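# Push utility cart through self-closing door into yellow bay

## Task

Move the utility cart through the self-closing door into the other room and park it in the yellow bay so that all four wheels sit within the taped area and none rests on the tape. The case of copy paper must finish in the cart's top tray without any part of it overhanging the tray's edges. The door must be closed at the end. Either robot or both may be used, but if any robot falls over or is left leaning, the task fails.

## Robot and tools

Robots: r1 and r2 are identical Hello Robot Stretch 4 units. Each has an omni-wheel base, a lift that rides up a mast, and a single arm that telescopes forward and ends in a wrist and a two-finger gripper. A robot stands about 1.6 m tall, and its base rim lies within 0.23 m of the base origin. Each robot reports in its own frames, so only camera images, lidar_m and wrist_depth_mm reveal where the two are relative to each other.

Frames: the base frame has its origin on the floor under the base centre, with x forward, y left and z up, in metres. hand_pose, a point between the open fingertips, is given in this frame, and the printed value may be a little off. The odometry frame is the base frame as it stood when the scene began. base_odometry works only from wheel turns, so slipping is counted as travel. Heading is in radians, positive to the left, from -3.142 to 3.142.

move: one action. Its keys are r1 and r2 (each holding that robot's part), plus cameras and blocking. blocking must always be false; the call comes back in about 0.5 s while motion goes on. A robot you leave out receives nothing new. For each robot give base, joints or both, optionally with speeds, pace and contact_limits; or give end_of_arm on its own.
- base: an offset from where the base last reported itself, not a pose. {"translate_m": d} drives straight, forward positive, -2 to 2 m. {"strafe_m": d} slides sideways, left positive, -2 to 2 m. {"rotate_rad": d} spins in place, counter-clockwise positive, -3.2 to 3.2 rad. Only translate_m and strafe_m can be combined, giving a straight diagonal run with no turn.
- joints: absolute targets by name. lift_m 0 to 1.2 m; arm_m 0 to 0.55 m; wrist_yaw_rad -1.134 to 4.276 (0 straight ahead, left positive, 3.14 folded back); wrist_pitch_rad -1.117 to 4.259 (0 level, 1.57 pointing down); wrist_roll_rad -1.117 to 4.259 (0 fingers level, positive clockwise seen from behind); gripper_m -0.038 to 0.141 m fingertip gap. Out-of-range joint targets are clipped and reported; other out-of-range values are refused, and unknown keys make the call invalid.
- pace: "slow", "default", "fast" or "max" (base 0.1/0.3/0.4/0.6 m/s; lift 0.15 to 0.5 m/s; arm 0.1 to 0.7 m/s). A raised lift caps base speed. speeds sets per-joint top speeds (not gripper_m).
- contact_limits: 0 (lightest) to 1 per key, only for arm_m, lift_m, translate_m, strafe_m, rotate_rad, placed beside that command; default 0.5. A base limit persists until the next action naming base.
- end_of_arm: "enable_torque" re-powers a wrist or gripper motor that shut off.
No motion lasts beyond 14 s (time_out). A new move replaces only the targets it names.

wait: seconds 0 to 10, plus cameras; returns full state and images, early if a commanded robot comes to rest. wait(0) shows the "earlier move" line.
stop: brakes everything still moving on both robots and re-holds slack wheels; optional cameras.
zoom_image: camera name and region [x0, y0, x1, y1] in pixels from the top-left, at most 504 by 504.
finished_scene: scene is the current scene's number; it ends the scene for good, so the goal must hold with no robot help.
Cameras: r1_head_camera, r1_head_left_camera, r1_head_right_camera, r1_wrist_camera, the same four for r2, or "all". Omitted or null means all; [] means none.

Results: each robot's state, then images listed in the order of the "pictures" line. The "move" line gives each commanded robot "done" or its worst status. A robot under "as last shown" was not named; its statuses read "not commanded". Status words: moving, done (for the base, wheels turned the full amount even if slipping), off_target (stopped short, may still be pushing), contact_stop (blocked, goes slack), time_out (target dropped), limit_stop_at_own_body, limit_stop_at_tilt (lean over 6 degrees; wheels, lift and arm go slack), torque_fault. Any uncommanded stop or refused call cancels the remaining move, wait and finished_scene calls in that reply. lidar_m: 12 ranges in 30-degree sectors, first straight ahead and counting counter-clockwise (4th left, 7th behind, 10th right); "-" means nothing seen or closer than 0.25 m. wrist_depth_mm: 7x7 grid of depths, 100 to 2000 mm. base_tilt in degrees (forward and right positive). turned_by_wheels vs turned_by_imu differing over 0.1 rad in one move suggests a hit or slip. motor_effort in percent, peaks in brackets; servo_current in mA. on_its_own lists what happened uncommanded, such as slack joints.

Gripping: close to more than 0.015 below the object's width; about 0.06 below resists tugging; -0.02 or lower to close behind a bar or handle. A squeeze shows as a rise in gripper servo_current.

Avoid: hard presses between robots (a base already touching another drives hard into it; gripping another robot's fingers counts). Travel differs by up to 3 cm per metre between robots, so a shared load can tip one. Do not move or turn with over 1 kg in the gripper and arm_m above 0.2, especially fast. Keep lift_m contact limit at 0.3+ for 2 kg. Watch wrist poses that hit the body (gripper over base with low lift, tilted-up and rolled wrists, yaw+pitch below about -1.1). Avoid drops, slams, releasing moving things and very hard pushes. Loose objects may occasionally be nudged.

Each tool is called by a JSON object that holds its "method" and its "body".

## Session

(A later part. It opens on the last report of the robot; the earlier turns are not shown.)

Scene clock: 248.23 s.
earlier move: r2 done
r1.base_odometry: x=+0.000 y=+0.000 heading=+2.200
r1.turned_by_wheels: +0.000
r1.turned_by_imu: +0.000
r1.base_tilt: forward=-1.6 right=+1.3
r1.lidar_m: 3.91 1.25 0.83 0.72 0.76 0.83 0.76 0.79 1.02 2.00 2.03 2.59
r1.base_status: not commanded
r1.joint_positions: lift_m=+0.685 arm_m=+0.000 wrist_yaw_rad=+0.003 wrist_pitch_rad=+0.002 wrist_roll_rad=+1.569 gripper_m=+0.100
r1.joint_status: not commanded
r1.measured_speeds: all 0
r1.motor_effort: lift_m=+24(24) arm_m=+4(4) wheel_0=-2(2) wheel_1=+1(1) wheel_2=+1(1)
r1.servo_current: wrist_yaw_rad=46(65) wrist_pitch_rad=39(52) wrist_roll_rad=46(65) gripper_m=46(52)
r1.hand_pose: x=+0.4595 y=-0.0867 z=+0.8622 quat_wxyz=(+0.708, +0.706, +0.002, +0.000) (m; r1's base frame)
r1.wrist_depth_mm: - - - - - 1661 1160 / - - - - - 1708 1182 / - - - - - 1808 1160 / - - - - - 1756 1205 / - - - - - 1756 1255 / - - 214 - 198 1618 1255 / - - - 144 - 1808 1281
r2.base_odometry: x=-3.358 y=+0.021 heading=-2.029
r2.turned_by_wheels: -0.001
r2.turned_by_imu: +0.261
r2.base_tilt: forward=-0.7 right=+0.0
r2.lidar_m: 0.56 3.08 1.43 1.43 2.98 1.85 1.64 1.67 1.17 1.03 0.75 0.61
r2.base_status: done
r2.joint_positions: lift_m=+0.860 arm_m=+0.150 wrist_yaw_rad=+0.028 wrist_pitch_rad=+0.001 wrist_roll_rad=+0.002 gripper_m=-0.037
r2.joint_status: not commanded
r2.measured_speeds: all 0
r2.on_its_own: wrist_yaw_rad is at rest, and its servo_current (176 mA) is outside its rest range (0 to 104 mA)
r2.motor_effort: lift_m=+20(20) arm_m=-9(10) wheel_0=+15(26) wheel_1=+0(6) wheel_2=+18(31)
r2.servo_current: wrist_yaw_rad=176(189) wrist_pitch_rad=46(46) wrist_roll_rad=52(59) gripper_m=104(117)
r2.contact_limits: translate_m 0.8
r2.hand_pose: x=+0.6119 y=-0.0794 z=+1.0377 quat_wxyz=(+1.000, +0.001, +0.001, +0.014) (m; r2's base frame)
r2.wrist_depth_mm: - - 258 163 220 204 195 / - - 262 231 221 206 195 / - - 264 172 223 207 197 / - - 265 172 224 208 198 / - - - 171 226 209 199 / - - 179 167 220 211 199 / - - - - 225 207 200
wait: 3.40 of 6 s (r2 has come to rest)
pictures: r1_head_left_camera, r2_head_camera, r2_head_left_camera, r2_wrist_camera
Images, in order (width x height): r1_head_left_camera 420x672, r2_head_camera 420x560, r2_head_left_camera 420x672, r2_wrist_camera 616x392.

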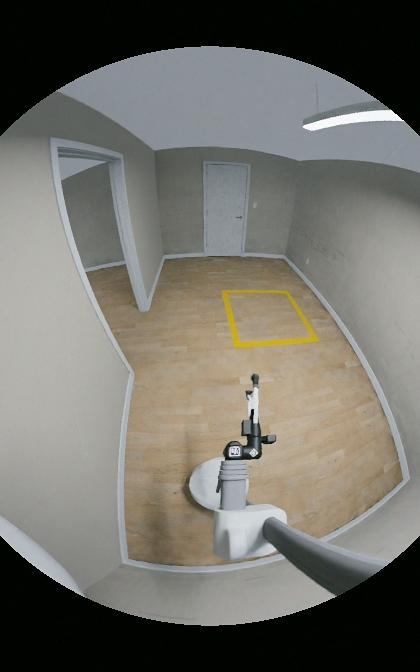

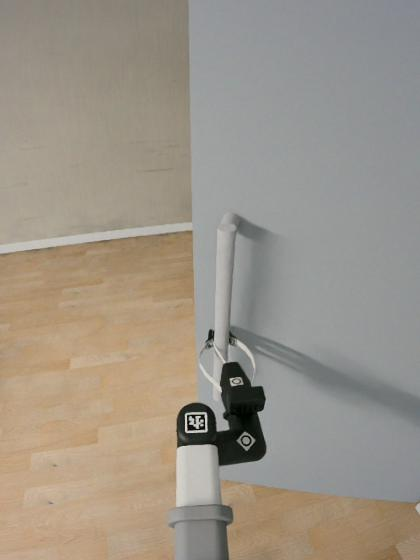

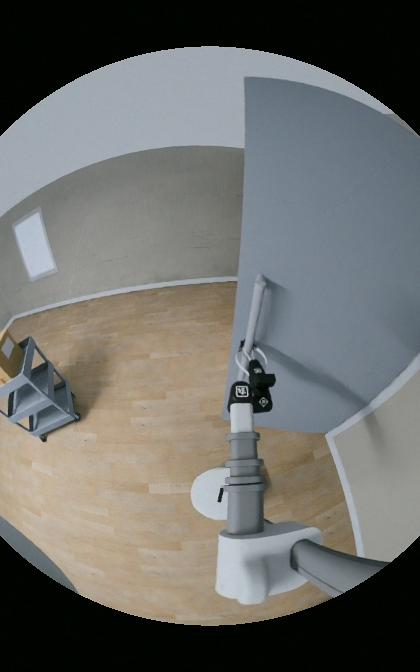

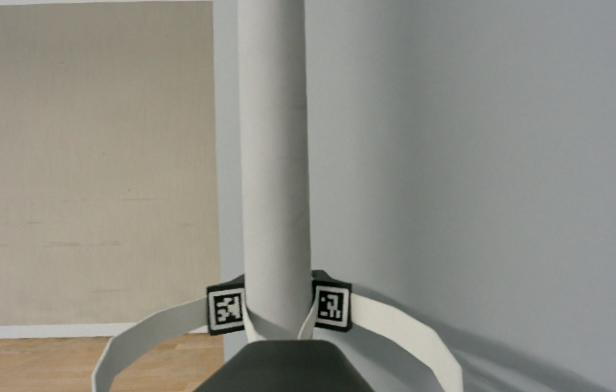

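{"method": "move", "body": {"blocking": false, "r2": {"base":{"translate_m":-0.08,"strafe_m":-0.03},"pace":"slow","contact_limits":{"translate_m":0.8}}, "r1": {"base":{"translate_m":1.45}}, "cameras": []}}

{"method": "wait", "body": {"seconds": 2.5, "cameras": []}}

{"method": "wait", "body": {"seconds": 6, "cameras": []}}

{"method": "move", "body": {"blocking": false, "r1": {"base":{"rotate_rad":1.57}}, "cameras": []}}

{"method": "wait", "body": {"seconds": 3, "cameras": ["r1_head_camera","r1_head_left_camera","r1_head_right_camera","r2_head_left_camera"]}}

Scene clock: 265.43 s.
move: r1 moving; r2 moving
r1.base_odometry: x=-0.018 y=+0.025 heading=+2.200
r1.turned_by_wheels: +0.000
r1.turned_by_imu: +0.000
r1.base_tilt: forward=-1.6 right=+1.3
r1.lidar_m: 3.88 1.23 0.84 0.73 0.78 0.88 0.77 0.82 1.03 2.01 2.05 2.59
r1.base_status: translate_m moving
r1.joint_positions: lift_m=+0.685 arm_m=+0.000 wrist_yaw_rad=+0.002 wrist_pitch_rad=+0.002 wrist_roll_rad=+1.569 gripper_m=+0.100
r1.joint_status: not commanded
r1.measured_speeds: translate_m=+0.122 strafe_m=-0.001 rotate_rad=-0.001 lift_m=+0.000 arm_m=+0.000 wrist_yaw_rad=+0.000 wrist_pitch_rad=+0.000 wrist_roll_rad=+0.000
r1.motor_effort: lift_m=+24(24) arm_m=+4(4) wheel_0=+7(8) wheel_1=+5(7) wheel_2=-8(10)
r1.servo_current: wrist_yaw_rad=46(59) wrist_pitch_rad=39(52) wrist_roll_rad=59(65) gripper_m=39(46)
r1.hand_pose: x=+0.4595 y=-0.0867 z=+0.8622 quat_wxyz=(+0.708, +0.706, +0.002, +0.000) (m; r1's base frame)
r1.wrist_depth_mm: - - - - - 1708 1138 / - - - - - 1661 1308 / - - - - - 1808 1229 / - - - - - 1756 1182 / - - - - - 1808 1229 / - - 213 - 198 1576 1229 / - - - 144 - 1756 1281
r2.base_odometry: x=-3.357 y=+0.034 heading=-2.027
r2.turned_by_wheels: +0.002
r2.turned_by_imu: +0.006
r2.base_tilt: forward=-0.6 right=+0.0
r2.lidar_m: 0.54 3.14 1.43 1.47 2.95 1.84 1.63 1.65 1.16 1.03 0.72 0.61
r2.base_status: translate_m moving; strafe_m moving
r2.joint_positions: lift_m=+0.860 arm_m=+0.150 wrist_yaw_rad=+0.028 wrist_pitch_rad=+0.001 wrist_roll_rad=+0.002 gripper_m=-0.037
r2.joint_status: not commanded
r2.measured_speeds: translate_m=-0.050 strafe_m=-0.018 rotate_rad=-0.002 lift_m=+0.000 arm_m=+0.000 wrist_yaw_rad=+0.000 wrist_pitch_rad=+0.000 wrist_roll_rad=+0.000
r2.motor_effort: lift_m=+20(20) arm_m=-9(9) wheel_0=+10(11) wheel_1=-5(6) wheel_2=+25(27)
r2.servo_current: wrist_yaw_rad=189(195) wrist_pitch_rad=39(46) wrist_roll_rad=39(52) gripper_m=104(111)
r2.contact_limits: translate_m 0.8
r2.hand_pose: x=+0.6119 y=-0.0794 z=+1.0377 quat_wxyz=(+1.000, +0.001, +0.001, +0.014) (m; r2's base frame)
r2.wrist_depth_mm: - - 258 165 219 204 193 / - - - 229 221 204 195 / - - 262 232 223 207 196 / - - 264 233 224 208 196 / - - 265 176 226 209 198 / - - 177 167 220 210 198 / - - - - 225 206 201
pictures: none
No camera images: "cameras" was empty.

Scene clock: 267.03 s.
earlier move: r1 moving; r2 done
r1.base_odometry: x=-0.265 y=+0.365 heading=+2.200
r1.turned_by_wheels: +0.000
r1.turned_by_imu: +0.000
r1.base_tilt: forward=-1.6 right=+1.3
r1.lidar_m: 3.48 1.82 0.89 0.80 0.82 1.05 1.20 1.24 1.60 1.96 2.00 2.53
r1.base_status: translate_m moving
r1.joint_positions: lift_m=+0.685 arm_m=+0.000 wrist_yaw_rad=+0.002 wrist_pitch_rad=+0.002 wrist_roll_rad=+1.569 gripper_m=+0.100
r1.joint_status: not commanded
r1.measured_speeds: translate_m=+0.299 strafe_m=-0.001 rotate_rad=+0.006 lift_m=+0.000 arm_m=+0.000 wrist_yaw_rad=+0.000 wrist_pitch_rad=+0.000 wrist_roll_rad=+0.000
r1.motor_effort: lift_m=+23(24) arm_m=+4(4) wheel_0=+4(8) wheel_1=+4(7) wheel_2=-6(10)
r1.servo_current: wrist_yaw_rad=46(65) wrist_pitch_rad=46(52) wrist_roll_rad=39(72) gripper_m=39(46)
r1.hand_pose: x=+0.4595 y=-0.0867 z=+0.8622 quat_wxyz=(+0.708, +0.706, +0.002, +0.000) (m; r1's base frame)
r1.wrist_depth_mm: - - - - - 1708 1205 / - - - - - 1756 1229 / - - - - - 1756 1255 / - - - - - 1756 1229 / - - - - - 1808 1255 / - - 214 - 198 1576 1229 / - - - 144 - 1808 1255
r2.base_odometry: x=-3.350 y=+0.105 heading=-2.026
r2.turned_by_wheels: +0.000
r2.turned_by_imu: +0.060
r2.base_tilt: forward=-0.6 right=+0.0
r2.lidar_m: 0.55 3.19 1.42 1.61 2.61 1.74 1.57 1.63 1.11 1.00 0.74 0.61
r2.base_status: done
r2.joint_positions: lift_m=+0.860 arm_m=+0.150 wrist_yaw_rad=+0.028 wrist_pitch_rad=+0.001 wrist_roll_rad=+0.002 gripper_m=-0.037
r2.joint_status: not commanded
r2.measured_speeds: all 0
r2.motor_effort: lift_m=+20(20) arm_m=-9(9) wheel_0=+13(18) wheel_1=-1(6) wheel_2=+22(30)
r2.servo_current: wrist_yaw_rad=169(195) wrist_pitch_rad=39(46) wrist_roll_rad=46(59) gripper_m=104(117)
r2.contact_limits: translate_m 0.8
r2.hand_pose: x=+0.6119 y=-0.0794 z=+1.0377 quat_wxyz=(+1.000, +0.001, +0.001, +0.014) (m; r2's base frame)
r2.wrist_depth_mm: - - 259 164 219 203 192 / - - 262 230 220 205 195 / - - 264 176 221 206 195 / - - 266 174 223 207 196 / - - - 173 225 208 198 / - - 179 166 219 209 198 / - - - - 225 206 199
wait: 1.60 of 2.5 s (r2 has come to rest)
pictures: none
No camera images: "cameras" was empty.

Scene clock: 271.27 s.
earlier move: r1 done
r1.base_odometry: x=-0.854 y=+1.172 heading=+2.200
r1.turned_by_wheels: +0.000
r1.turned_by_imu: +0.000
r1.base_tilt: forward=-1.6 right=+1.3
r1.lidar_m: 2.48 1.57 1.15 1.40 0.99 1.22 2.20 2.24 2.02 1.84 1.85 2.37
r1.base_status: done
r1.joint_positions: lift_m=+0.685 arm_m=+0.000 wrist_yaw_rad=+0.002 wrist_pitch_rad=+0.002 wrist_roll_rad=+1.569 gripper_m=+0.100
r1.joint_status: not commanded
r1.measured_speeds: all 0
r1.motor_effort: lift_m=+23(24) arm_m=+4(4) wheel_0=+1(8) wheel_1=+0(7) wheel_2=+1(10)
r1.servo_current: wrist_yaw_rad=39(78) wrist_pitch_rad=39(52) wrist_roll_rad=46(72) gripper_m=39(52)
r1.hand_pose: x=+0.4595 y=-0.0867 z=+0.8622 quat_wxyz=(+0.708, +0.706, +0.002, +0.000) (m; r1's base frame)
r1.wrist_depth_mm: - - - - - 1708 1205 / - - - - - 1756 1205 / - - - - - 1808 1229 / - - - - - 1756 1229 / - - - - - 1808 1255 / - - 216 - 198 1537 1255 / - - - 144 - 1808 1281
r2.base_odometry: x=-3.350 y=+0.105 heading=-2.026
r2.turned_by_wheels: +0.000
r2.turned_by_imu: +0.001
r2.base_tilt: forward=-0.6 right=+0.0
r2.lidar_m: 0.57 3.22 1.45 1.64 2.62 1.74 1.58 1.61 1.12 1.00 0.73 0.61
r2.base_status: done
r2.joint_positions: lift_m=+0.860 arm_m=+0.150 wrist_yaw_rad=+0.028 wrist_pitch_rad=+0.001 wrist_roll_rad=+0.002 gripper_m=-0.037
r2.joint_status: not commanded
r2.measured_speeds: all 0
r2.on_its_own: wrist_yaw_rad is at rest, and its servo_current (182 mA) is outside its rest range (0 to 104 mA)
r2.motor_effort: lift_m=+20(20) arm_m=-9(9) wheel_0=+13(18) wheel_1=-1(6) wheel_2=+22(30)
r2.servo_current: wrist_yaw_rad=182(195) wrist_pitch_rad=39(52) wrist_roll_rad=39(65) gripper_m=104(117)
r2.contact_limits: translate_m 0.8
r2.hand_pose: x=+0.6119 y=-0.0794 z=+1.0377 quat_wxyz=(+1.000, +0.001, +0.001, +0.014) (m; r2's base frame)
r2.wrist_depth_mm: - - 258 164 219 203 193 / - - 262 229 220 204 195 / - - 263 174 221 205 195 / - - 265 173 223 206 196 / - - - 172 224 208 198 / - - 179 167 219 210 198 / - - - - 223 206 199
wait: 4.23 of 6 s (r1 has come to rest)
pictures: none
No camera images: "cameras" was empty.

Scene clock: 271.77 s.
move: r1 moving
r1.base_odometry: x=-0.854 y=+1.172 heading=+2.452
r1.turned_by_wheels: +0.252
r1.turned_by_imu: +0.253
r1.base_tilt: forward=-1.6 right=+1.3
r1.lidar_m: 2.49 1.18 1.15 1.00 1.00 1.58 2.21 2.38 1.89 1.85 1.99 2.52
r1.base_status: rotate_rad moving
r1.joint_positions: lift_m=+0.685 arm_m=+0.000 wrist_yaw_rad=+0.002 wrist_pitch_rad=+0.002 wrist_roll_rad=+1.569 gripper_m=+0.100
r1.joint_status: not commanded
r1.measured_speeds: translate_m=+0.001 strafe_m=+0.000 rotate_rad=+0.973 lift_m=+0.000 arm_m=+0.000 wrist_yaw_rad=+0.000 wrist_pitch_rad=+0.000 wrist_roll_rad=+0.000
r1.motor_effort: lift_m=+23(23) arm_m=+4(4) wheel_0=-8(10) wheel_1=-7(8) wheel_2=-7(7)
r1.servo_current: wrist_yaw_rad=46(65) wrist_pitch_rad=39(52) wrist_roll_rad=46(78) gripper_m=46(46)
r1.hand_pose: x=+0.4595 y=-0.0868 z=+0.8622 quat_wxyz=(+0.708, +0.706, +0.001, +0.000) (m; r1's base frame)
r1.wrist_depth_mm: - - - - - 1708 1182 / - - - - - 1708 1229 / - - - - - 1708 1255 / - - - - - 1756 1229 / - - - - - 1808 1255 / - - 215 - 198 1576 1229 / - - - 144 - 1661 1229
r2.base_odometry: x=-3.350 y=+0.105 heading=-2.026
r2.turned_by_wheels: +0.000
r2.turned_by_imu: +0.000
r2.base_tilt: forward=-0.6 right=+0.1
r2.lidar_m: 0.54 3.19 1.47 1.61 2.61 1.72 1.59 1.63 1.10 1.01 0.74 0.60
r2.base_status: not commanded
r2.joint_positions: lift_m=+0.860 arm_m=+0.150 wrist_yaw_rad=+0.028 wrist_pitch_rad=+0.001 wrist_roll_rad=+0.002 gripper_m=-0.037
r2.joint_status: not commanded
r2.measured_speeds: all 0
r2.motor_effort: lift_m=+20(20) arm_m=-9(9) wheel_0=+13(14) wheel_1=+0(1) wheel_2=+21(22)
r2.servo_current: wrist_yaw_rad=176(182) wrist_pitch_rad=39(46) wrist_roll_rad=59(59) gripper_m=104(111)
r2.contact_limits: translate_m 0.8
r2.hand_pose: x=+0.6119 y=-0.0794 z=+1.0377 quat_wxyz=(+1.000, +0.001, +0.001, +0.014) (m; r2's base frame)
r2.wrist_depth_mm: - - 260 164 219 203 193 / - - 262 231 220 204 194 / - - 263 174 221 206 195 / - - 266 173 224 207 196 / - - - 173 224 208 198 / - - 179 167 219 209 198 / - - - - 223 206 199
pictures: none
No camera images: "cameras" was empty.

Scene clock: 273.33 s.
earlier move: r1 done
r1.base_odometry: x=-0.854 y=+1.172 heading=-2.513
r1.turned_by_wheels: +1.317
r1.turned_by_imu: +1.324
r1.base_tilt: forward=-1.6 right=+1.3
r1.lidar_m: 1.42 0.98 1.16 2.19 2.23 2.04 1.84 1.86 2.37 2.50 1.56 1.13
r1.base_status: done
r1.joint_positions: lift_m=+0.685 arm_m=+0.000 wrist_yaw_rad=+0.002 wrist_pitch_rad=+0.002 wrist_roll_rad=+1.569 gripper_m=+0.100
r1.joint_status: not commanded
r1.measured_speeds: all 0
r1.motor_effort: lift_m=+23(23) arm_m=-1(4) wheel_0=-2(10) wheel_1=-2(8) wheel_2=-2(8)
r1.servo_current: wrist_yaw_rad=46(65) wrist_pitch_rad=39(52) wrist_roll_rad=52(78) gripper_m=46(52)
r1.hand_pose: x=+0.4595 y=-0.0868 z=+0.8622 quat_wxyz=(+0.708, +0.706, +0.001, +0.000) (m; r1's base frame)
r1.wrist_depth_mm: - - - - - 1708 1182 / - - - - - 1661 1205 / - - - - - 1756 1255 / - - - - - 1756 1255 / - - - - - 1808 1229 / - 190 211 - 189 1464 1255 / - 144 - 140 - - -
r2.base_odometry: x=-3.350 y=+0.105 heading=-2.026
r2.turned_by_wheels: +0.000
r2.turned_by_imu: +0.000
r2.base_tilt: forward=-0.6 right=+0.0
r2.lidar_m: 0.57 3.21 1.49 1.62 2.61 1.70 1.59 1.61 1.10 1.01 0.74 0.61
r2.base_status: not commanded
r2.joint_positions: lift_m=+0.860 arm_m=+0.150 wrist_yaw_rad=+0.028 wrist_pitch_rad=+0.001 wrist_roll_rad=+0.002 gripper_m=-0.037
r2.joint_status: not commanded
r2.measured_speeds: all 0
r2.on_its_own: wrist_yaw_rad is at rest, and its servo_current (182 mA) is outside its rest range (0 to 104 mA)
r2.motor_effort: lift_m=+20(20) arm_m=-9(9) wheel_0=+13(14) wheel_1=+0(1) wheel_2=+22(22)
r2.servo_current: wrist_yaw_rad=182(189) wrist_pitch_rad=39(46) wrist_roll_rad=46(59) gripper_m=111(117)
r2.contact_limits: translate_m 0.8
r2.hand_pose: x=+0.6119 y=-0.0794 z=+1.0377 quat_wxyz=(+1.000, +0.001, +0.001, +0.014) (m; r2's base frame)
r2.wrist_depth_mm: - - 259 164 219 203 192 / - - 262 230 220 205 193 / - - 264 174 222 206 195 / - - 265 173 222 207 197 / - - - 172 224 208 198 / - - 179 166 219 209 198 / - - - - 224 206 199
wait: 1.57 of 3 s (r1 has come to rest)
pictures: r1_head_camera, r1_head_left_camera, r1_head_right_camera, r2_head_left_camera
Images, in order (width x height): r1_head_camera 420x560, r1_head_left_camera 420x672, r1_head_right_camera 420x672, r2_head_left_camera 420x672.

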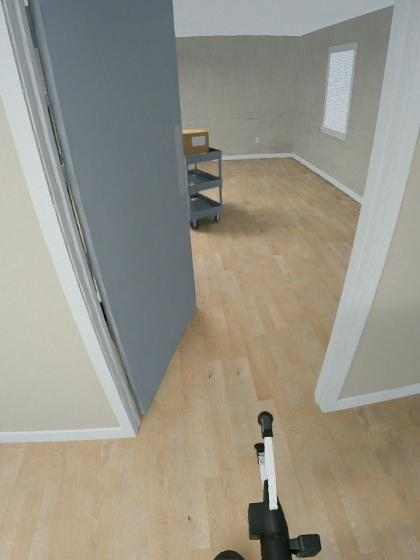

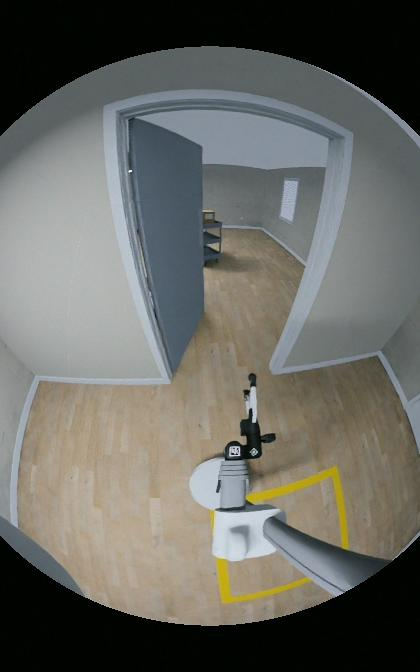

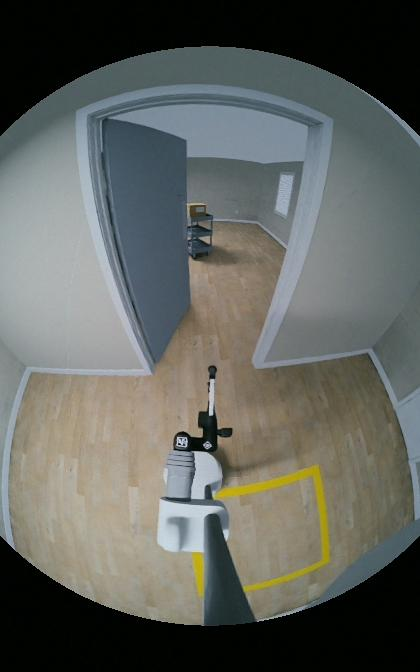

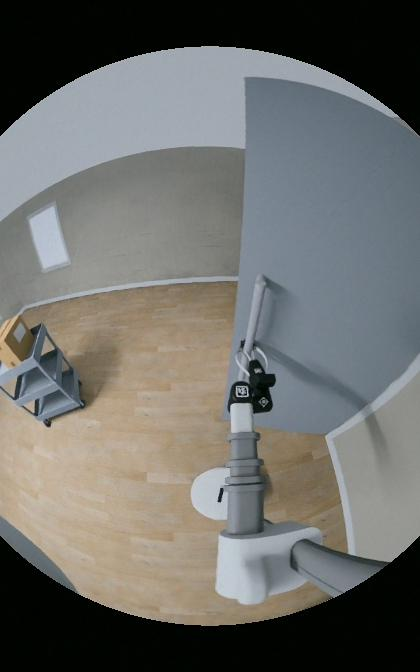

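{"method": "move", "body": {"blocking": false, "r2": {"base":{"translate_m":-0.2,"strafe_m":-0.11},"pace":"slow","contact_limits":{"translate_m":0.8}}, "cameras": []}}

{"method": "wait", "body": {"seconds": 6, "cameras": ["r1_head_camera","r1_head_left_camera","r2_head_camera","r2_head_right_camera"]}}

Scene clock: 293.07 s.
move: r2 moving
r1: as last shown
r1.turned_by_wheels: +0.000
r1.turned_by_imu: +0.000
r1.lidar_m: 1.46 0.98 1.19 2.20 2.23 2.00 1.84 1.86 2.37 2.47 1.57 1.12
r1.motor_effort: lift_m=+23(23) arm_m=-3(4) wheel_0=-3(3) wheel_1=-2(2) wheel_2=-2(2)
r1.servo_current: wrist_yaw_rad=65(65) wrist_pitch_rad=46(52) wrist_roll_rad=59(65) gripper_m=46(46)
r1.wrist_depth_mm: - - - - - 1661 1205 / - - - - - 1756 1205 / - - - - - 1808 1205 / - - - - - 1808 1255 / - - - - - 1808 1255 / - 190 211 - 190 1499 1281 / - 144 - 141 - - -
r2.base_odometry: x=-3.351 y=+0.119 heading=-2.024
r2.turned_by_wheels: +0.003
r2.turned_by_imu: +0.010
r2.base_tilt: forward=-0.6 right=+0.0
r2.lidar_m: 0.53 3.21 1.49 1.69 2.54 1.69 1.56 1.60 1.09 0.99 0.72 0.61
r2.base_status: translate_m moving; strafe_m moving
r2.joint_positions: lift_m=+0.860 arm_m=+0.150 wrist_yaw_rad=+0.028 wrist_pitch_rad=+0.001 wrist_roll_rad=+0.002 gripper_m=-0.037
r2.joint_status: not commanded
r2.measured_speeds: translate_m=-0.046 strafe_m=-0.027 rotate_rad=+0.003 lift_m=+0.000 arm_m=+0.000 wrist_yaw_rad=+0.000 wrist_pitch_rad=+0.000 wrist_roll_rad=+0.000
r2.motor_effort: lift_m=+20(20) arm_m=-9(9) wheel_0=+11(13) wheel_1=-5(6) wheel_2=+27(28)
r2.servo_current: wrist_yaw_rad=176(189) wrist_pitch_rad=39(46) wrist_roll_rad=46(52) gripper_m=111(111)
r2.contact_limits: translate_m 0.8
r2.hand_pose: x=+0.6119 y=-0.0794 z=+1.0377 quat_wxyz=(+1.000, +0.001, +0.001, +0.014) (m; r2's base frame)
r2.wrist_depth_mm: - - 257 228 218 202 192 / - - - 229 219 204 193 / - - 263 230 221 205 195 / - - 263 232 222 206 195 / - - 264 204 224 208 196 / - - 178 167 218 208 197 / - 157 - - 224 205 198
pictures: none
No camera images: "cameras" was empty.

Scene clock: 296.03 s.
earlier move: r2 done
r1.base_odometry: x=-0.854 y=+1.172 heading=-2.513
r1.turned_by_wheels: +0.000
r1.turned_by_imu: +0.000
r1.base_tilt: forward=-1.6 right=+1.3
r1.lidar_m: 1.53 0.99 1.18 2.18 2.24 2.01 1.81 1.88 2.33 2.50 1.57 1.14
r1.base_status: not commanded
r1.joint_positions: lift_m=+0.685 arm_m=+0.000 wrist_yaw_rad=+0.002 wrist_pitch_rad=+0.002 wrist_roll_rad=+1.569 gripper_m=+0.100
r1.joint_status: not commanded
r1.measured_speeds: all 0
r1.motor_effort: lift_m=+23(23) arm_m=-3(4) wheel_0=-3(3) wheel_1=-2(2) wheel_2=-2(2)
r1.servo_current: wrist_yaw_rad=33(65) wrist_pitch_rad=39(52) wrist_roll_rad=39(78) gripper_m=39(52)
r1.hand_pose: x=+0.4595 y=-0.0868 z=+0.8622 quat_wxyz=(+0.708, +0.706, +0.001, +0.000) (m; r1's base frame)
r1.wrist_depth_mm: - - - - - 1661 1182 / - - - - - 1756 1255 / - - - - - 1756 1229 / - - - - - 1756 1255 / - - - - - 1808 1281 / - - 214 - 193 1618 1255 / - 144 - 141 - - 1205
r2.base_odometry: x=-3.361 y=+0.333 heading=-2.024
r2.turned_by_wheels: +0.000
r2.turned_by_imu: +0.222
r2.base_tilt: forward=-0.7 right=+0.0
r2.lidar_m: 0.52 3.57 1.60 4.08 1.89 1.49 1.45 1.20 0.91 0.90 0.66 0.59
r2.base_status: done
r2.joint_positions: lift_m=+0.860 arm_m=+0.150 wrist_yaw_rad=+0.028 wrist_pitch_rad=+0.001 wrist_roll_rad=+0.002 gripper_m=-0.037
r2.joint_status: not commanded
r2.measured_speeds: all 0
r2.on_its_own: wrist_yaw_rad is at rest, and its servo_current (182 mA) is outside its rest range (0 to 104 mA)
r2.motor_effort: lift_m=+20(20) arm_m=-9(10) wheel_0=+13(20) wheel_1=+0(7) wheel_2=+21(33)
r2.servo_current: wrist_yaw_rad=182(195) wrist_pitch_rad=39(46) wrist_roll_rad=39(59) gripper_m=111(117)
r2.contact_limits: translate_m 0.8
r2.hand_pose: x=+0.6119 y=-0.0793 z=+1.0377 quat_wxyz=(+1.000, +0.001, +0.001, +0.014) (m; r2's base frame)
r2.wrist_depth_mm: - - - 225 214 194 - / - - - 228 215 194 182 / - - - 172 216 196 182 / - - - 171 219 200 183 / - - - 171 220 198 185 / - - 179 166 178 196 185 / - - - - 220 195 186
wait: 2.97 of 6 s (r2 has come to rest)
pictures: r1_head_camera, r1_head_left_camera, r2_head_camera, r2_head_right_camera
Images, in order (width x height): r1_head_camera 420x560, r1_head_left_camera 420x672, r2_head_camera 420x560, r2_head_right_camera 420x672.

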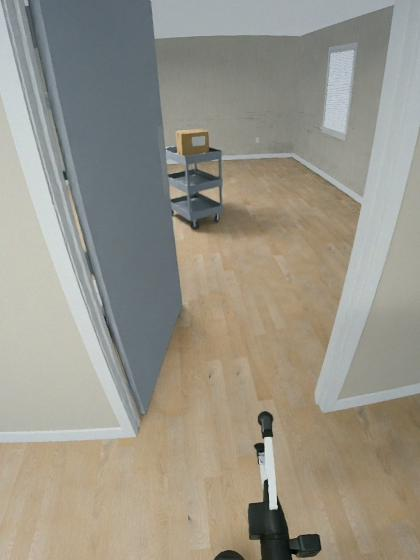

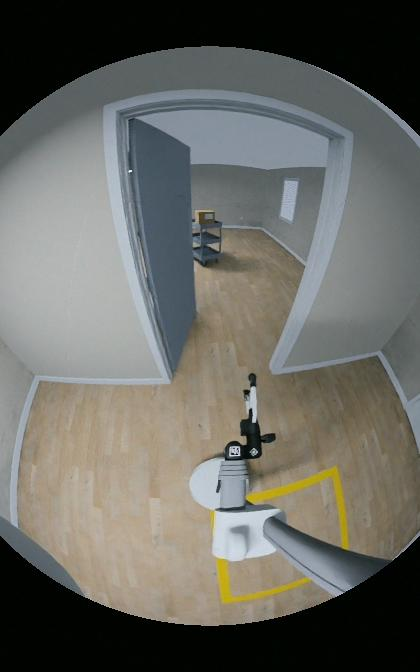

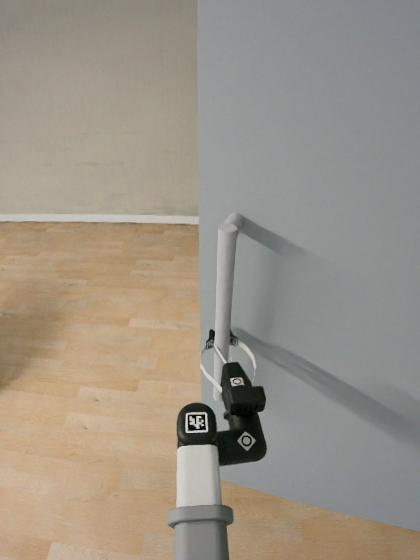

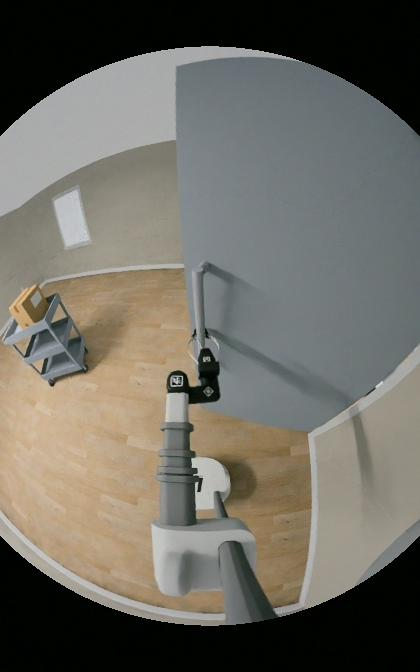

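{"method": "move", "body": {"blocking": false, "r2": {"base":{"translate_m":-0.17,"strafe_m":-0.07},"pace":"slow","contact_limits":{"translate_m":0.8}}, "cameras": []}}

{"method": "wait", "body": {"seconds": 6, "cameras": ["r1_head_camera","r1_head_right_camera","r2_head_camera","r2_head_right_camera"]}}

Scene clock: 301.27 s.
move: r2 moving
r1: as last shown
r1.base_tilt: forward=-1.6 right=+1.2
r1.lidar_m: 1.56 0.96 1.20 2.20 2.24 2.00 1.85 1.87 2.34 2.49 1.57 1.13
r1.servo_current: wrist_yaw_rad=33(65) wrist_pitch_rad=39(52) wrist_roll_rad=59(59) gripper_m=39(52)
r1.wrist_depth_mm: - - - - - 1756 1229 / - - - - - 1708 1205 / - - - - - 1756 1229 / - - - - - 1756 1255 / - - - - - 1863 1255 / - - 214 - 192 1499 1255 / - 144 - 141 - - 1205
r2.base_odometry: x=-3.361 y=+0.346 heading=-2.021
r2.turned_by_wheels: +0.003
r2.turned_by_imu: +0.009
r2.base_tilt: forward=-0.6 right=+0.0
r2.lidar_m: 0.55 3.56 1.60 4.01 1.88 1.47 1.44 1.16 0.92 0.89 0.67 0.57
r2.base_status: translate_m moving; strafe_m moving
r2.joint_positions: lift_m=+0.860 arm_m=+0.150 wrist_yaw_rad=+0.028 wrist_pitch_rad=+0.001 wrist_roll_rad=+0.002 gripper_m=-0.037
r2.joint_status: not commanded
r2.measured_speeds: translate_m=-0.047 strafe_m=-0.020 rotate_rad=-0.001 lift_m=+0.000 arm_m=+0.000 wrist_yaw_rad=+0.000 wrist_pitch_rad=+0.000 wrist_roll_rad=+0.000
r2.motor_effort: lift_m=+20(20) arm_m=-9(9) wheel_0=+12(13) wheel_1=-4(7) wheel_2=+25(28)
r2.servo_current: wrist_yaw_rad=182(195) wrist_pitch_rad=39(39) wrist_roll_rad=52(52) gripper_m=104(111)
r2.contact_limits: translate_m 0.8
r2.hand_pose: x=+0.6119 y=-0.0793 z=+1.0377 quat_wxyz=(+1.000, +0.001, +0.001, +0.014) (m; r2's base frame)
r2.wrist_depth_mm: - - - 225 212 192 179 / - - - 228 213 193 181 / - - - 229 216 195 182 / - - - 231 217 198 183 / - - - 176 219 197 183 / - - 177 167 211 198 185 / - - - - 217 194 -
pictures: none
No camera images: "cameras" was empty.

Scene clock: 303.80 s.
earlier move: r2 done
r1.base_odometry: x=-0.854 y=+1.172 heading=-2.513
r1.turned_by_wheels: +0.000
r1.turned_by_imu: +0.000
r1.base_tilt: forward=-1.6 right=+1.3
r1.lidar_m: 1.75 0.99 1.20 2.19 2.22 2.02 1.84 1.85 2.37 2.50 1.58 1.14
r1.base_status: not commanded
r1.joint_positions: lift_m=+0.685 arm_m=+0.000 wrist_yaw_rad=+0.002 wrist_pitch_rad=+0.002 wrist_roll_rad=+1.569 gripper_m=+0.100
r1.joint_status: not commanded
r1.measured_speeds: all 0
r1.motor_effort: lift_m=+23(23) arm_m=-4(4) wheel_0=-3(3) wheel_1=-2(2) wheel_2=-2(2)
r1.servo_current: wrist_yaw_rad=39(65) wrist_pitch_rad=46(52) wrist_roll_rad=33(65) gripper_m=39(52)
r1.hand_pose: x=+0.4595 y=-0.0868 z=+0.8622 quat_wxyz=(+0.708, +0.706, +0.001, +0.000) (m; r1's base frame)
r1.wrist_depth_mm: - - - - - 1661 1205 / - - - - - 1756 1205 / - - - - - 1756 1229 / - - - - - 1708 1255 / - - - - - 1756 1255 / - - 214 - 197 1618 1255 / - 144 - 140 - - 1205
r2.base_odometry: x=-3.351 y=+0.516 heading=-2.021
r2.turned_by_wheels: +0.000
r2.turned_by_imu: +0.164
r2.base_tilt: forward=-0.6 right=+0.0
r2.lidar_m: 0.54 1.75 1.78 2.68 1.57 1.37 1.36 0.94 0.81 0.81 0.64 0.55
r2.base_status: done
r2.joint_positions: lift_m=+0.860 arm_m=+0.150 wrist_yaw_rad=+0.028 wrist_pitch_rad=+0.001 wrist_roll_rad=+0.002 gripper_m=-0.037
r2.joint_status: not commanded
r2.measured_speeds: all 0
r2.on_its_own: wrist_yaw_rad is at rest, and its servo_current (189 mA) is outside its rest range (0 to 104 mA)
r2.motor_effort: lift_m=+20(20) arm_m=-9(9) wheel_0=+11(16) wheel_1=-1(7) wheel_2=+25(31)
r2.servo_current: wrist_yaw_rad=189(195) wrist_pitch_rad=39(46) wrist_roll_rad=46(65) gripper_m=111(117)
r2.contact_limits: translate_m 0.8
r2.hand_pose: x=+0.6119 y=-0.0793 z=+1.0377 quat_wxyz=(+1.000, +0.001, +0.001, +0.014) (m; r2's base frame)
r2.wrist_depth_mm: - - - 224 211 187 173 / - - - 227 212 189 174 / - - - 229 213 190 176 / - - - 175 215 194 - / - - - 173 216 192 178 / - - 178 167 206 193 179 / - - - - 219 187 179
wait: 2.53 of 6 s (r2 has come to rest)
pictures: r1_head_camera, r1_head_right_camera, r2_head_camera, r2_head_right_camera
Images, in order (width x height): r1_head_camera 420x560, r1_head_right_camera 420x672, r2_head_camera 420x560, r2_head_right_camera 420x672.

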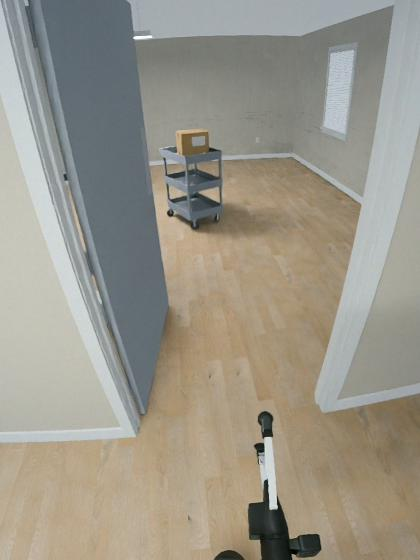

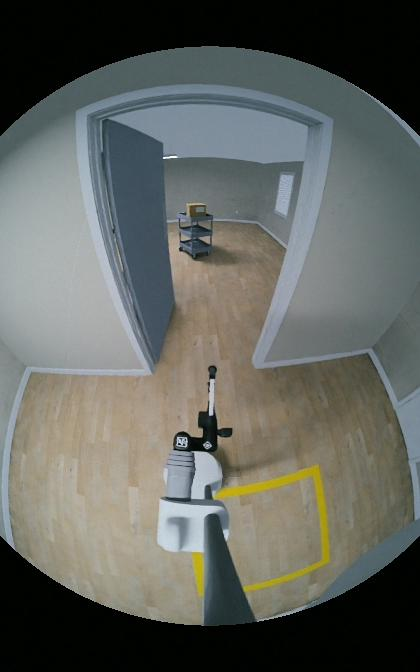

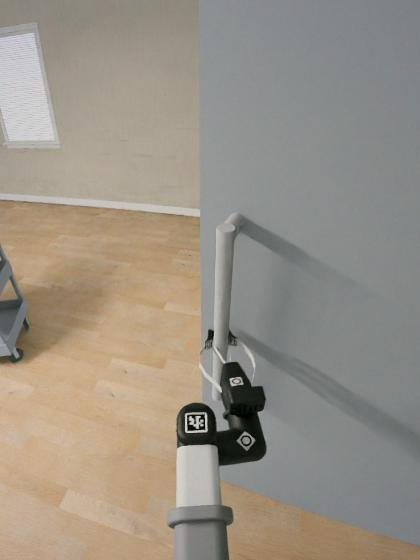

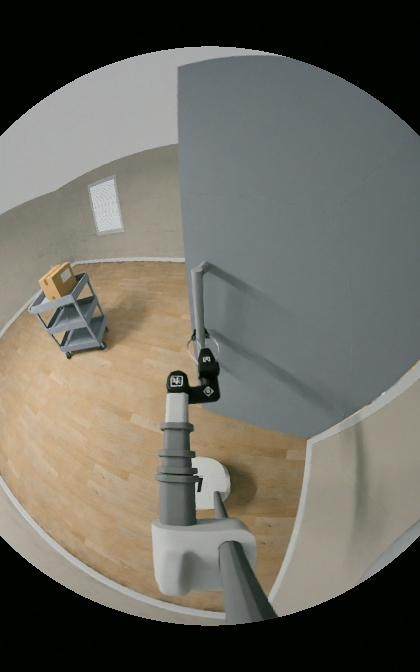

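{"method": "move", "body": {"blocking": false, "r1": {"base":{"translate_m":1.8}}, "cameras": []}}

{"method": "wait", "body": {"seconds": 9, "cameras": ["r1_head_left_camera","r1_head_right_camera"]}}

Scene clock: 310.17 s.
move: r1 moving
r1.base_odometry: x=-0.879 y=+1.154 heading=-2.513
r1.turned_by_wheels: +0.000
r1.turned_by_imu: +0.000
r1.base_tilt: forward=-1.6 right=+1.3
r1.lidar_m: 1.74 0.95 1.14 2.20 2.24 2.05 1.85 1.90 2.41 2.50 1.51 1.09
r1.base_status: translate_m moving
r1.joint_positions: lift_m=+0.685 arm_m=+0.000 wrist_yaw_rad=+0.002 wrist_pitch_rad=+0.002 wrist_roll_rad=+1.569 gripper_m=+0.100
r1.joint_status: not commanded
r1.measured_speeds: translate_m=+0.120 strafe_m=+0.000 rotate_rad=+0.004 lift_m=+0.000 arm_m=+0.000 wrist_yaw_rad=+0.000 wrist_pitch_rad=+0.000 wrist_roll_rad=+0.000
r1.motor_effort: lift_m=+23(23) arm_m=-3(4) wheel_0=+7(8) wheel_1=+5(8) wheel_2=-8(10)
r1.servo_current: wrist_yaw_rad=39(59) wrist_pitch_rad=46(46) wrist_roll_rad=46(65) gripper_m=39(46)
r1.hand_pose: x=+0.4595 y=-0.0868 z=+0.8622 quat_wxyz=(+0.708, +0.706, +0.001, +0.000) (m; r1's base frame)
r1.wrist_depth_mm: - - - - - 1708 1205 / - - - - - 1756 1229 / - - - - - 1808 1229 / - - - - - 1708 1229 / - - - - - 1756 1255 / - - 214 - 198 1537 1281 / - 144 - 141 - - 1229
r2.base_odometry: x=-3.351 y=+0.516 heading=-2.021
r2.turned_by_wheels: +0.000
r2.turned_by_imu: +0.000
r2.base_tilt: forward=-0.6 right=+0.0
r2.lidar_m: 0.56 1.75 1.83 2.69 1.57 1.35 1.39 0.95 0.82 0.83 0.63 0.57
r2.base_status: not commanded
r2.joint_positions: lift_m=+0.860 arm_m=+0.150 wrist_yaw_rad=+0.028 wrist_pitch_rad=+0.001 wrist_roll_rad=+0.002 gripper_m=-0.037
r2.joint_status: not commanded
r2.measured_speeds: all 0
r2.motor_effort: lift_m=+20(20) arm_m=-9(9) wheel_0=+10(11) wheel_1=-1(1) wheel_2=+25(25)
r2.servo_current: wrist_yaw_rad=182(195) wrist_pitch_rad=39(46) wrist_roll_rad=33(59) gripper_m=104(111)
r2.contact_limits: translate_m 0.8
r2.hand_pose: x=+0.6119 y=-0.0793 z=+1.0377 quat_wxyz=(+1.000, +0.001, +0.001, +0.014) (m; r2's base frame)
r2.wrist_depth_mm: - - - 225 211 187 174 / - - - 228 212 189 175 / - - - 229 214 190 176 / - - - 175 215 193 - / - - - 173 215 191 178 / - - 178 166 207 194 178 / - - - - 219 188 179
pictures: none
No camera images: "cameras" was empty.

Scene clock: 317.17 s.
earlier move: r1 done
r1.base_odometry: x=-2.310 y=+0.114 heading=-2.513
r1.turned_by_wheels: +0.000
r1.turned_by_imu: +0.000
r1.base_tilt: forward=-1.7 right=+1.3
r1.lidar_m: 1.62 1.77 0.44 0.42 0.44 0.62 3.67 0.80 0.90 1.83 2.30 2.90
r1.base_status: done
r1.joint_positions: lift_m=+0.685 arm_m=+0.000 wrist_yaw_rad=+0.002 wrist_pitch_rad=+0.002 wrist_roll_rad=+1.569 gripper_m=+0.100
r1.joint_status: not commanded
r1.measured_speeds: all 0
r1.motor_effort: lift_m=+23(23) arm_m=-3(4) wheel_0=+2(9) wheel_1=+1(8) wheel_2=+1(10)
r1.servo_current: wrist_yaw_rad=46(78) wrist_pitch_rad=39(52) wrist_roll_rad=46(72) gripper_m=39(52)
r1.hand_pose: x=+0.4595 y=-0.0868 z=+0.8622 quat_wxyz=(+0.708, +0.706, +0.001, +0.000) (m; r1's base frame)
r1.wrist_depth_mm: - - - - - 1661 1205 / - - - - - 1756 1205 / - - - - - 1756 1229 / - - - - - 1756 1255 / - - - - - 1537 1229 / - - 214 1576 198 1397 1281 / - - - 144 - 1863 1255
r2.base_odometry: x=-3.351 y=+0.516 heading=-2.021
r2.turned_by_wheels: +0.000
r2.turned_by_imu: +0.001
r2.base_tilt: forward=-0.6 right=+0.0
r2.lidar_m: 0.56 1.73 1.81 2.66 1.58 1.34 1.37 0.95 0.83 0.82 0.63 0.56
r2.base_status: not commanded
r2.joint_positions: lift_m=+0.860 arm_m=+0.150 wrist_yaw_rad=+0.028 wrist_pitch_rad=+0.001 wrist_roll_rad=+0.002 gripper_m=-0.037
r2.joint_status: not commanded
r2.measured_speeds: all 0
r2.on_its_own: wrist_yaw_rad is at rest, and its servo_current (189 mA) is outside its rest range (0 to 104 mA)
r2.motor_effort: lift_m=+20(20) arm_m=-9(9) wheel_0=+11(11) wheel_1=-1(1) wheel_2=+25(25)
r2.servo_current: wrist_yaw_rad=189(195) wrist_pitch_rad=39(52) wrist_roll_rad=46(65) gripper_m=104(117)
r2.contact_limits: translate_m 0.8
r2.hand_pose: x=+0.6119 y=-0.0793 z=+1.0377 quat_wxyz=(+1.000, +0.001, +0.001, +0.014) (m; r2's base frame)
r2.wrist_depth_mm: - - - 225 211 187 174 / - - - 228 212 188 175 / - - - 229 214 191 175 / - - - 175 215 195 - / - - - 173 216 191 178 / - - 178 167 206 193 179 / - - - - 219 188 179
wait: 7.00 of 9 s (r1 has come to rest)
pictures: r1_head_left_camera, r1_head_right_camera
Images, in order (width x height): r1_head_left_camera 420x672, r1_head_right_camera 420x672.

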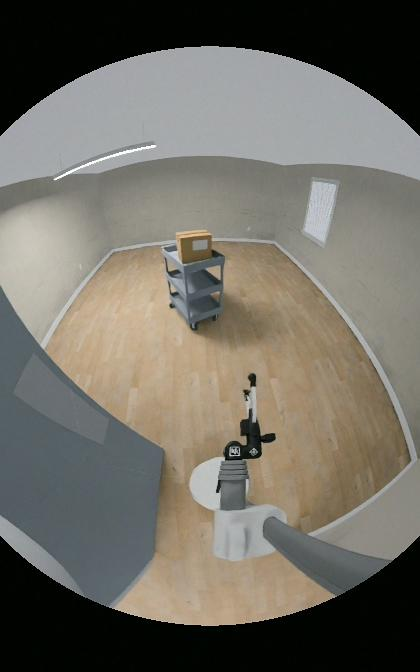

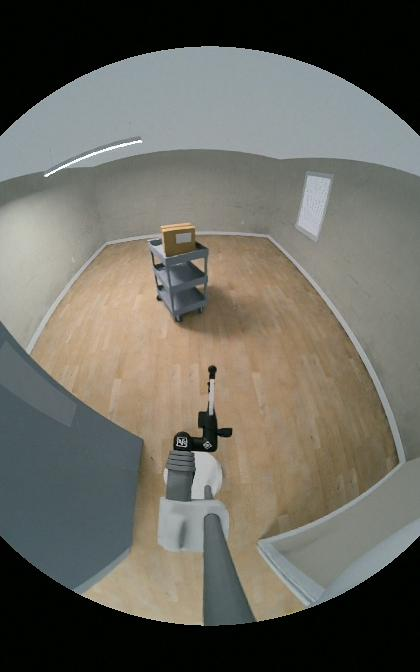

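{"method": "move", "body": {"blocking": false, "r1": {"base":{"translate_m":1.0,"strafe_m":-0.95}}, "cameras": []}}

{"method": "wait", "body": {"seconds": 8, "cameras": ["r1_head_left_camera"]}}

Scene clock: 323.67 s.
move: r1 moving
r1.base_odometry: x=-2.342 y=+0.118 heading=-2.513
r1.turned_by_wheels: +0.000
r1.turned_by_imu: +0.000
r1.base_tilt: forward=-1.5 right=+1.2
r1.lidar_m: 1.57 1.68 0.48 0.43 0.46 0.67 3.66 0.81 0.90 1.90 2.29 2.86
r1.base_status: translate_m moving; strafe_m moving
r1.joint_positions: lift_m=+0.685 arm_m=+0.000 wrist_yaw_rad=+0.002 wrist_pitch_rad=+0.002 wrist_roll_rad=+1.569 gripper_m=+0.100
r1.joint_status: not commanded
r1.measured_speeds: translate_m=+0.092 strafe_m=-0.089 rotate_rad=-0.001 lift_m=+0.000 arm_m=+0.000 wrist_yaw_rad=+0.000 wrist_pitch_rad=+0.000 wrist_roll_rad=+0.000
r1.motor_effort: lift_m=+23(23) arm_m=-4(4) wheel_0=+9(11) wheel_1=-5(5) wheel_2=-6(7)
r1.servo_current: wrist_yaw_rad=46(65) wrist_pitch_rad=39(46) wrist_roll_rad=59(72) gripper_m=39(46)
r1.hand_pose: x=+0.4595 y=-0.0868 z=+0.8622 quat_wxyz=(+0.708, +0.706, +0.001, +0.000) (m; r1's base frame)
r1.wrist_depth_mm: - - - - - 1708 1205 / - - - - - 1756 1205 / - - - - - 1756 1229 / - - - - - 1756 1229 / - - - - - 1576 1255 / - - 215 1576 197 1397 1255 / - - - 144 - 1661 1229
r2.base_odometry: x=-3.351 y=+0.516 heading=-2.021
r2.turned_by_wheels: +0.000
r2.turned_by_imu: +0.000
r2.base_tilt: forward=-0.6 right=+0.0
r2.lidar_m: 0.54 1.73 1.85 2.69 1.56 1.38 1.37 0.96 0.83 0.84 0.63 0.59
r2.base_status: not commanded
r2.joint_positions: lift_m=+0.860 arm_m=+0.150 wrist_yaw_rad=+0.028 wrist_pitch_rad=+0.001 wrist_roll_rad=+0.002 gripper_m=-0.037
r2.joint_status: not commanded
r2.measured_speeds: all 0
r2.motor_effort: lift_m=+20(20) arm_m=-9(9) wheel_0=+11(11) wheel_1=+0(1) wheel_2=+25(25)
r2.servo_current: wrist_yaw_rad=189(195) wrist_pitch_rad=39(46) wrist_roll_rad=59(59) gripper_m=104(111)
r2.contact_limits: translate_m 0.8
r2.hand_pose: x=+0.6119 y=-0.0793 z=+1.0377 quat_wxyz=(+1.000, +0.001, +0.001, +0.014) (m; r2's base frame)
r2.wrist_depth_mm: - - - 225 211 188 173 / - - - 228 212 188 174 / - - - 229 214 190 176 / - - - 175 216 195 - / - - - 174 216 191 178 / - - 177 166 206 193 179 / - - - - 219 188 179
pictures: none
No camera images: "cameras" was empty.

Scene clock: 329.20 s.
earlier move: r1 done
r1.base_odometry: x=-3.677 y=+0.295 heading=-2.513
r1.turned_by_wheels: +0.000
r1.turned_by_imu: -0.004
r1.base_tilt: forward=-1.6 right=+1.3
r1.lidar_m: 3.10 1.63 1.23 3.50 1.57 1.97 1.52 1.54 1.31 1.19 1.22 1.54
r1.base_status: done
r1.joint_positions: lift_m=+0.685 arm_m=+0.000 wrist_yaw_rad=+0.002 wrist_pitch_rad=+0.002 wrist_roll_rad=+1.569 gripper_m=+0.100
r1.joint_status: not commanded
r1.measured_speeds: all 0
r1.motor_effort: lift_m=+23(23) arm_m=-3(4) wheel_0=+0(12) wheel_1=-3(6) wheel_2=-1(8)
r1.servo_current: wrist_yaw_rad=39(85) wrist_pitch_rad=46(52) wrist_roll_rad=39(78) gripper_m=46(52)
r1.hand_pose: x=+0.4595 y=-0.0868 z=+0.8622 quat_wxyz=(+0.708, +0.706, +0.001, +0.000) (m; r1's base frame)
r1.wrist_depth_mm: - - - - - 1576 1205 / - - - - - 1708 1205 / - - - - - 1756 1229 / - - - - - 1808 1229 / - - - - - 1756 1205 / - - 214 - 198 1576 1229 / - - - 144 - 1808 1255
r2.base_odometry: x=-3.351 y=+0.516 heading=-2.021
r2.turned_by_wheels: +0.000
r2.turned_by_imu: +0.001
r2.base_tilt: forward=-0.6 right=+0.0
r2.lidar_m: 0.54 1.72 1.83 2.64 1.56 1.38 1.37 0.93 0.81 0.79 0.67 0.58
r2.base_status: not commanded
r2.joint_positions: lift_m=+0.860 arm_m=+0.150 wrist_yaw_rad=+0.028 wrist_pitch_rad=+0.001 wrist_roll_rad=+0.002 gripper_m=-0.037
r2.joint_status: not commanded
r2.measured_speeds: all 0
r2.on_its_own: wrist_yaw_rad is at rest, and its servo_current (182 mA) is outside its rest range (0 to 104 mA)
r2.motor_effort: lift_m=+20(20) arm_m=-9(9) wheel_0=+10(11) wheel_1=-1(1) wheel_2=+25(25)
r2.servo_current: wrist_yaw_rad=182(202) wrist_pitch_rad=39(52) wrist_roll_rad=46(65) gripper_m=111(117)
r2.contact_limits: translate_m 0.8
r2.hand_pose: x=+0.6119 y=-0.0793 z=+1.0377 quat_wxyz=(+1.000, +0.001, +0.001, +0.014) (m; r2's base frame)
r2.wrist_depth_mm: - - - 225 211 187 173 / - - - 227 212 189 174 / - - - 229 214 190 175 / - - - 175 216 194 - / - - - 173 216 192 178 / - - 177 167 206 193 179 / - - - - 219 188 180
wait: 5.53 of 8 s (r1 has come to rest)
pictures: r1_head_left_camera
Images, in order (width x height): r1_head_left_camera 420x672.

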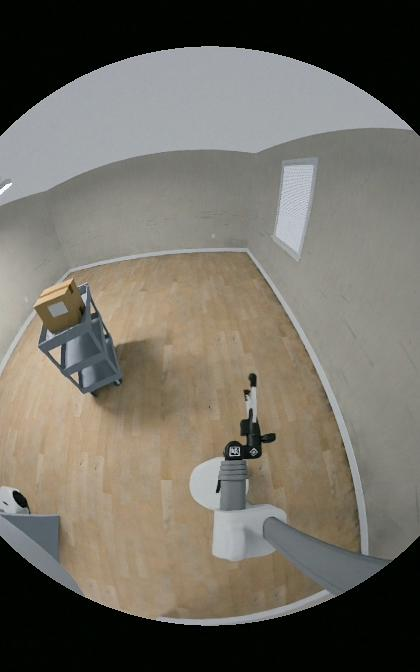

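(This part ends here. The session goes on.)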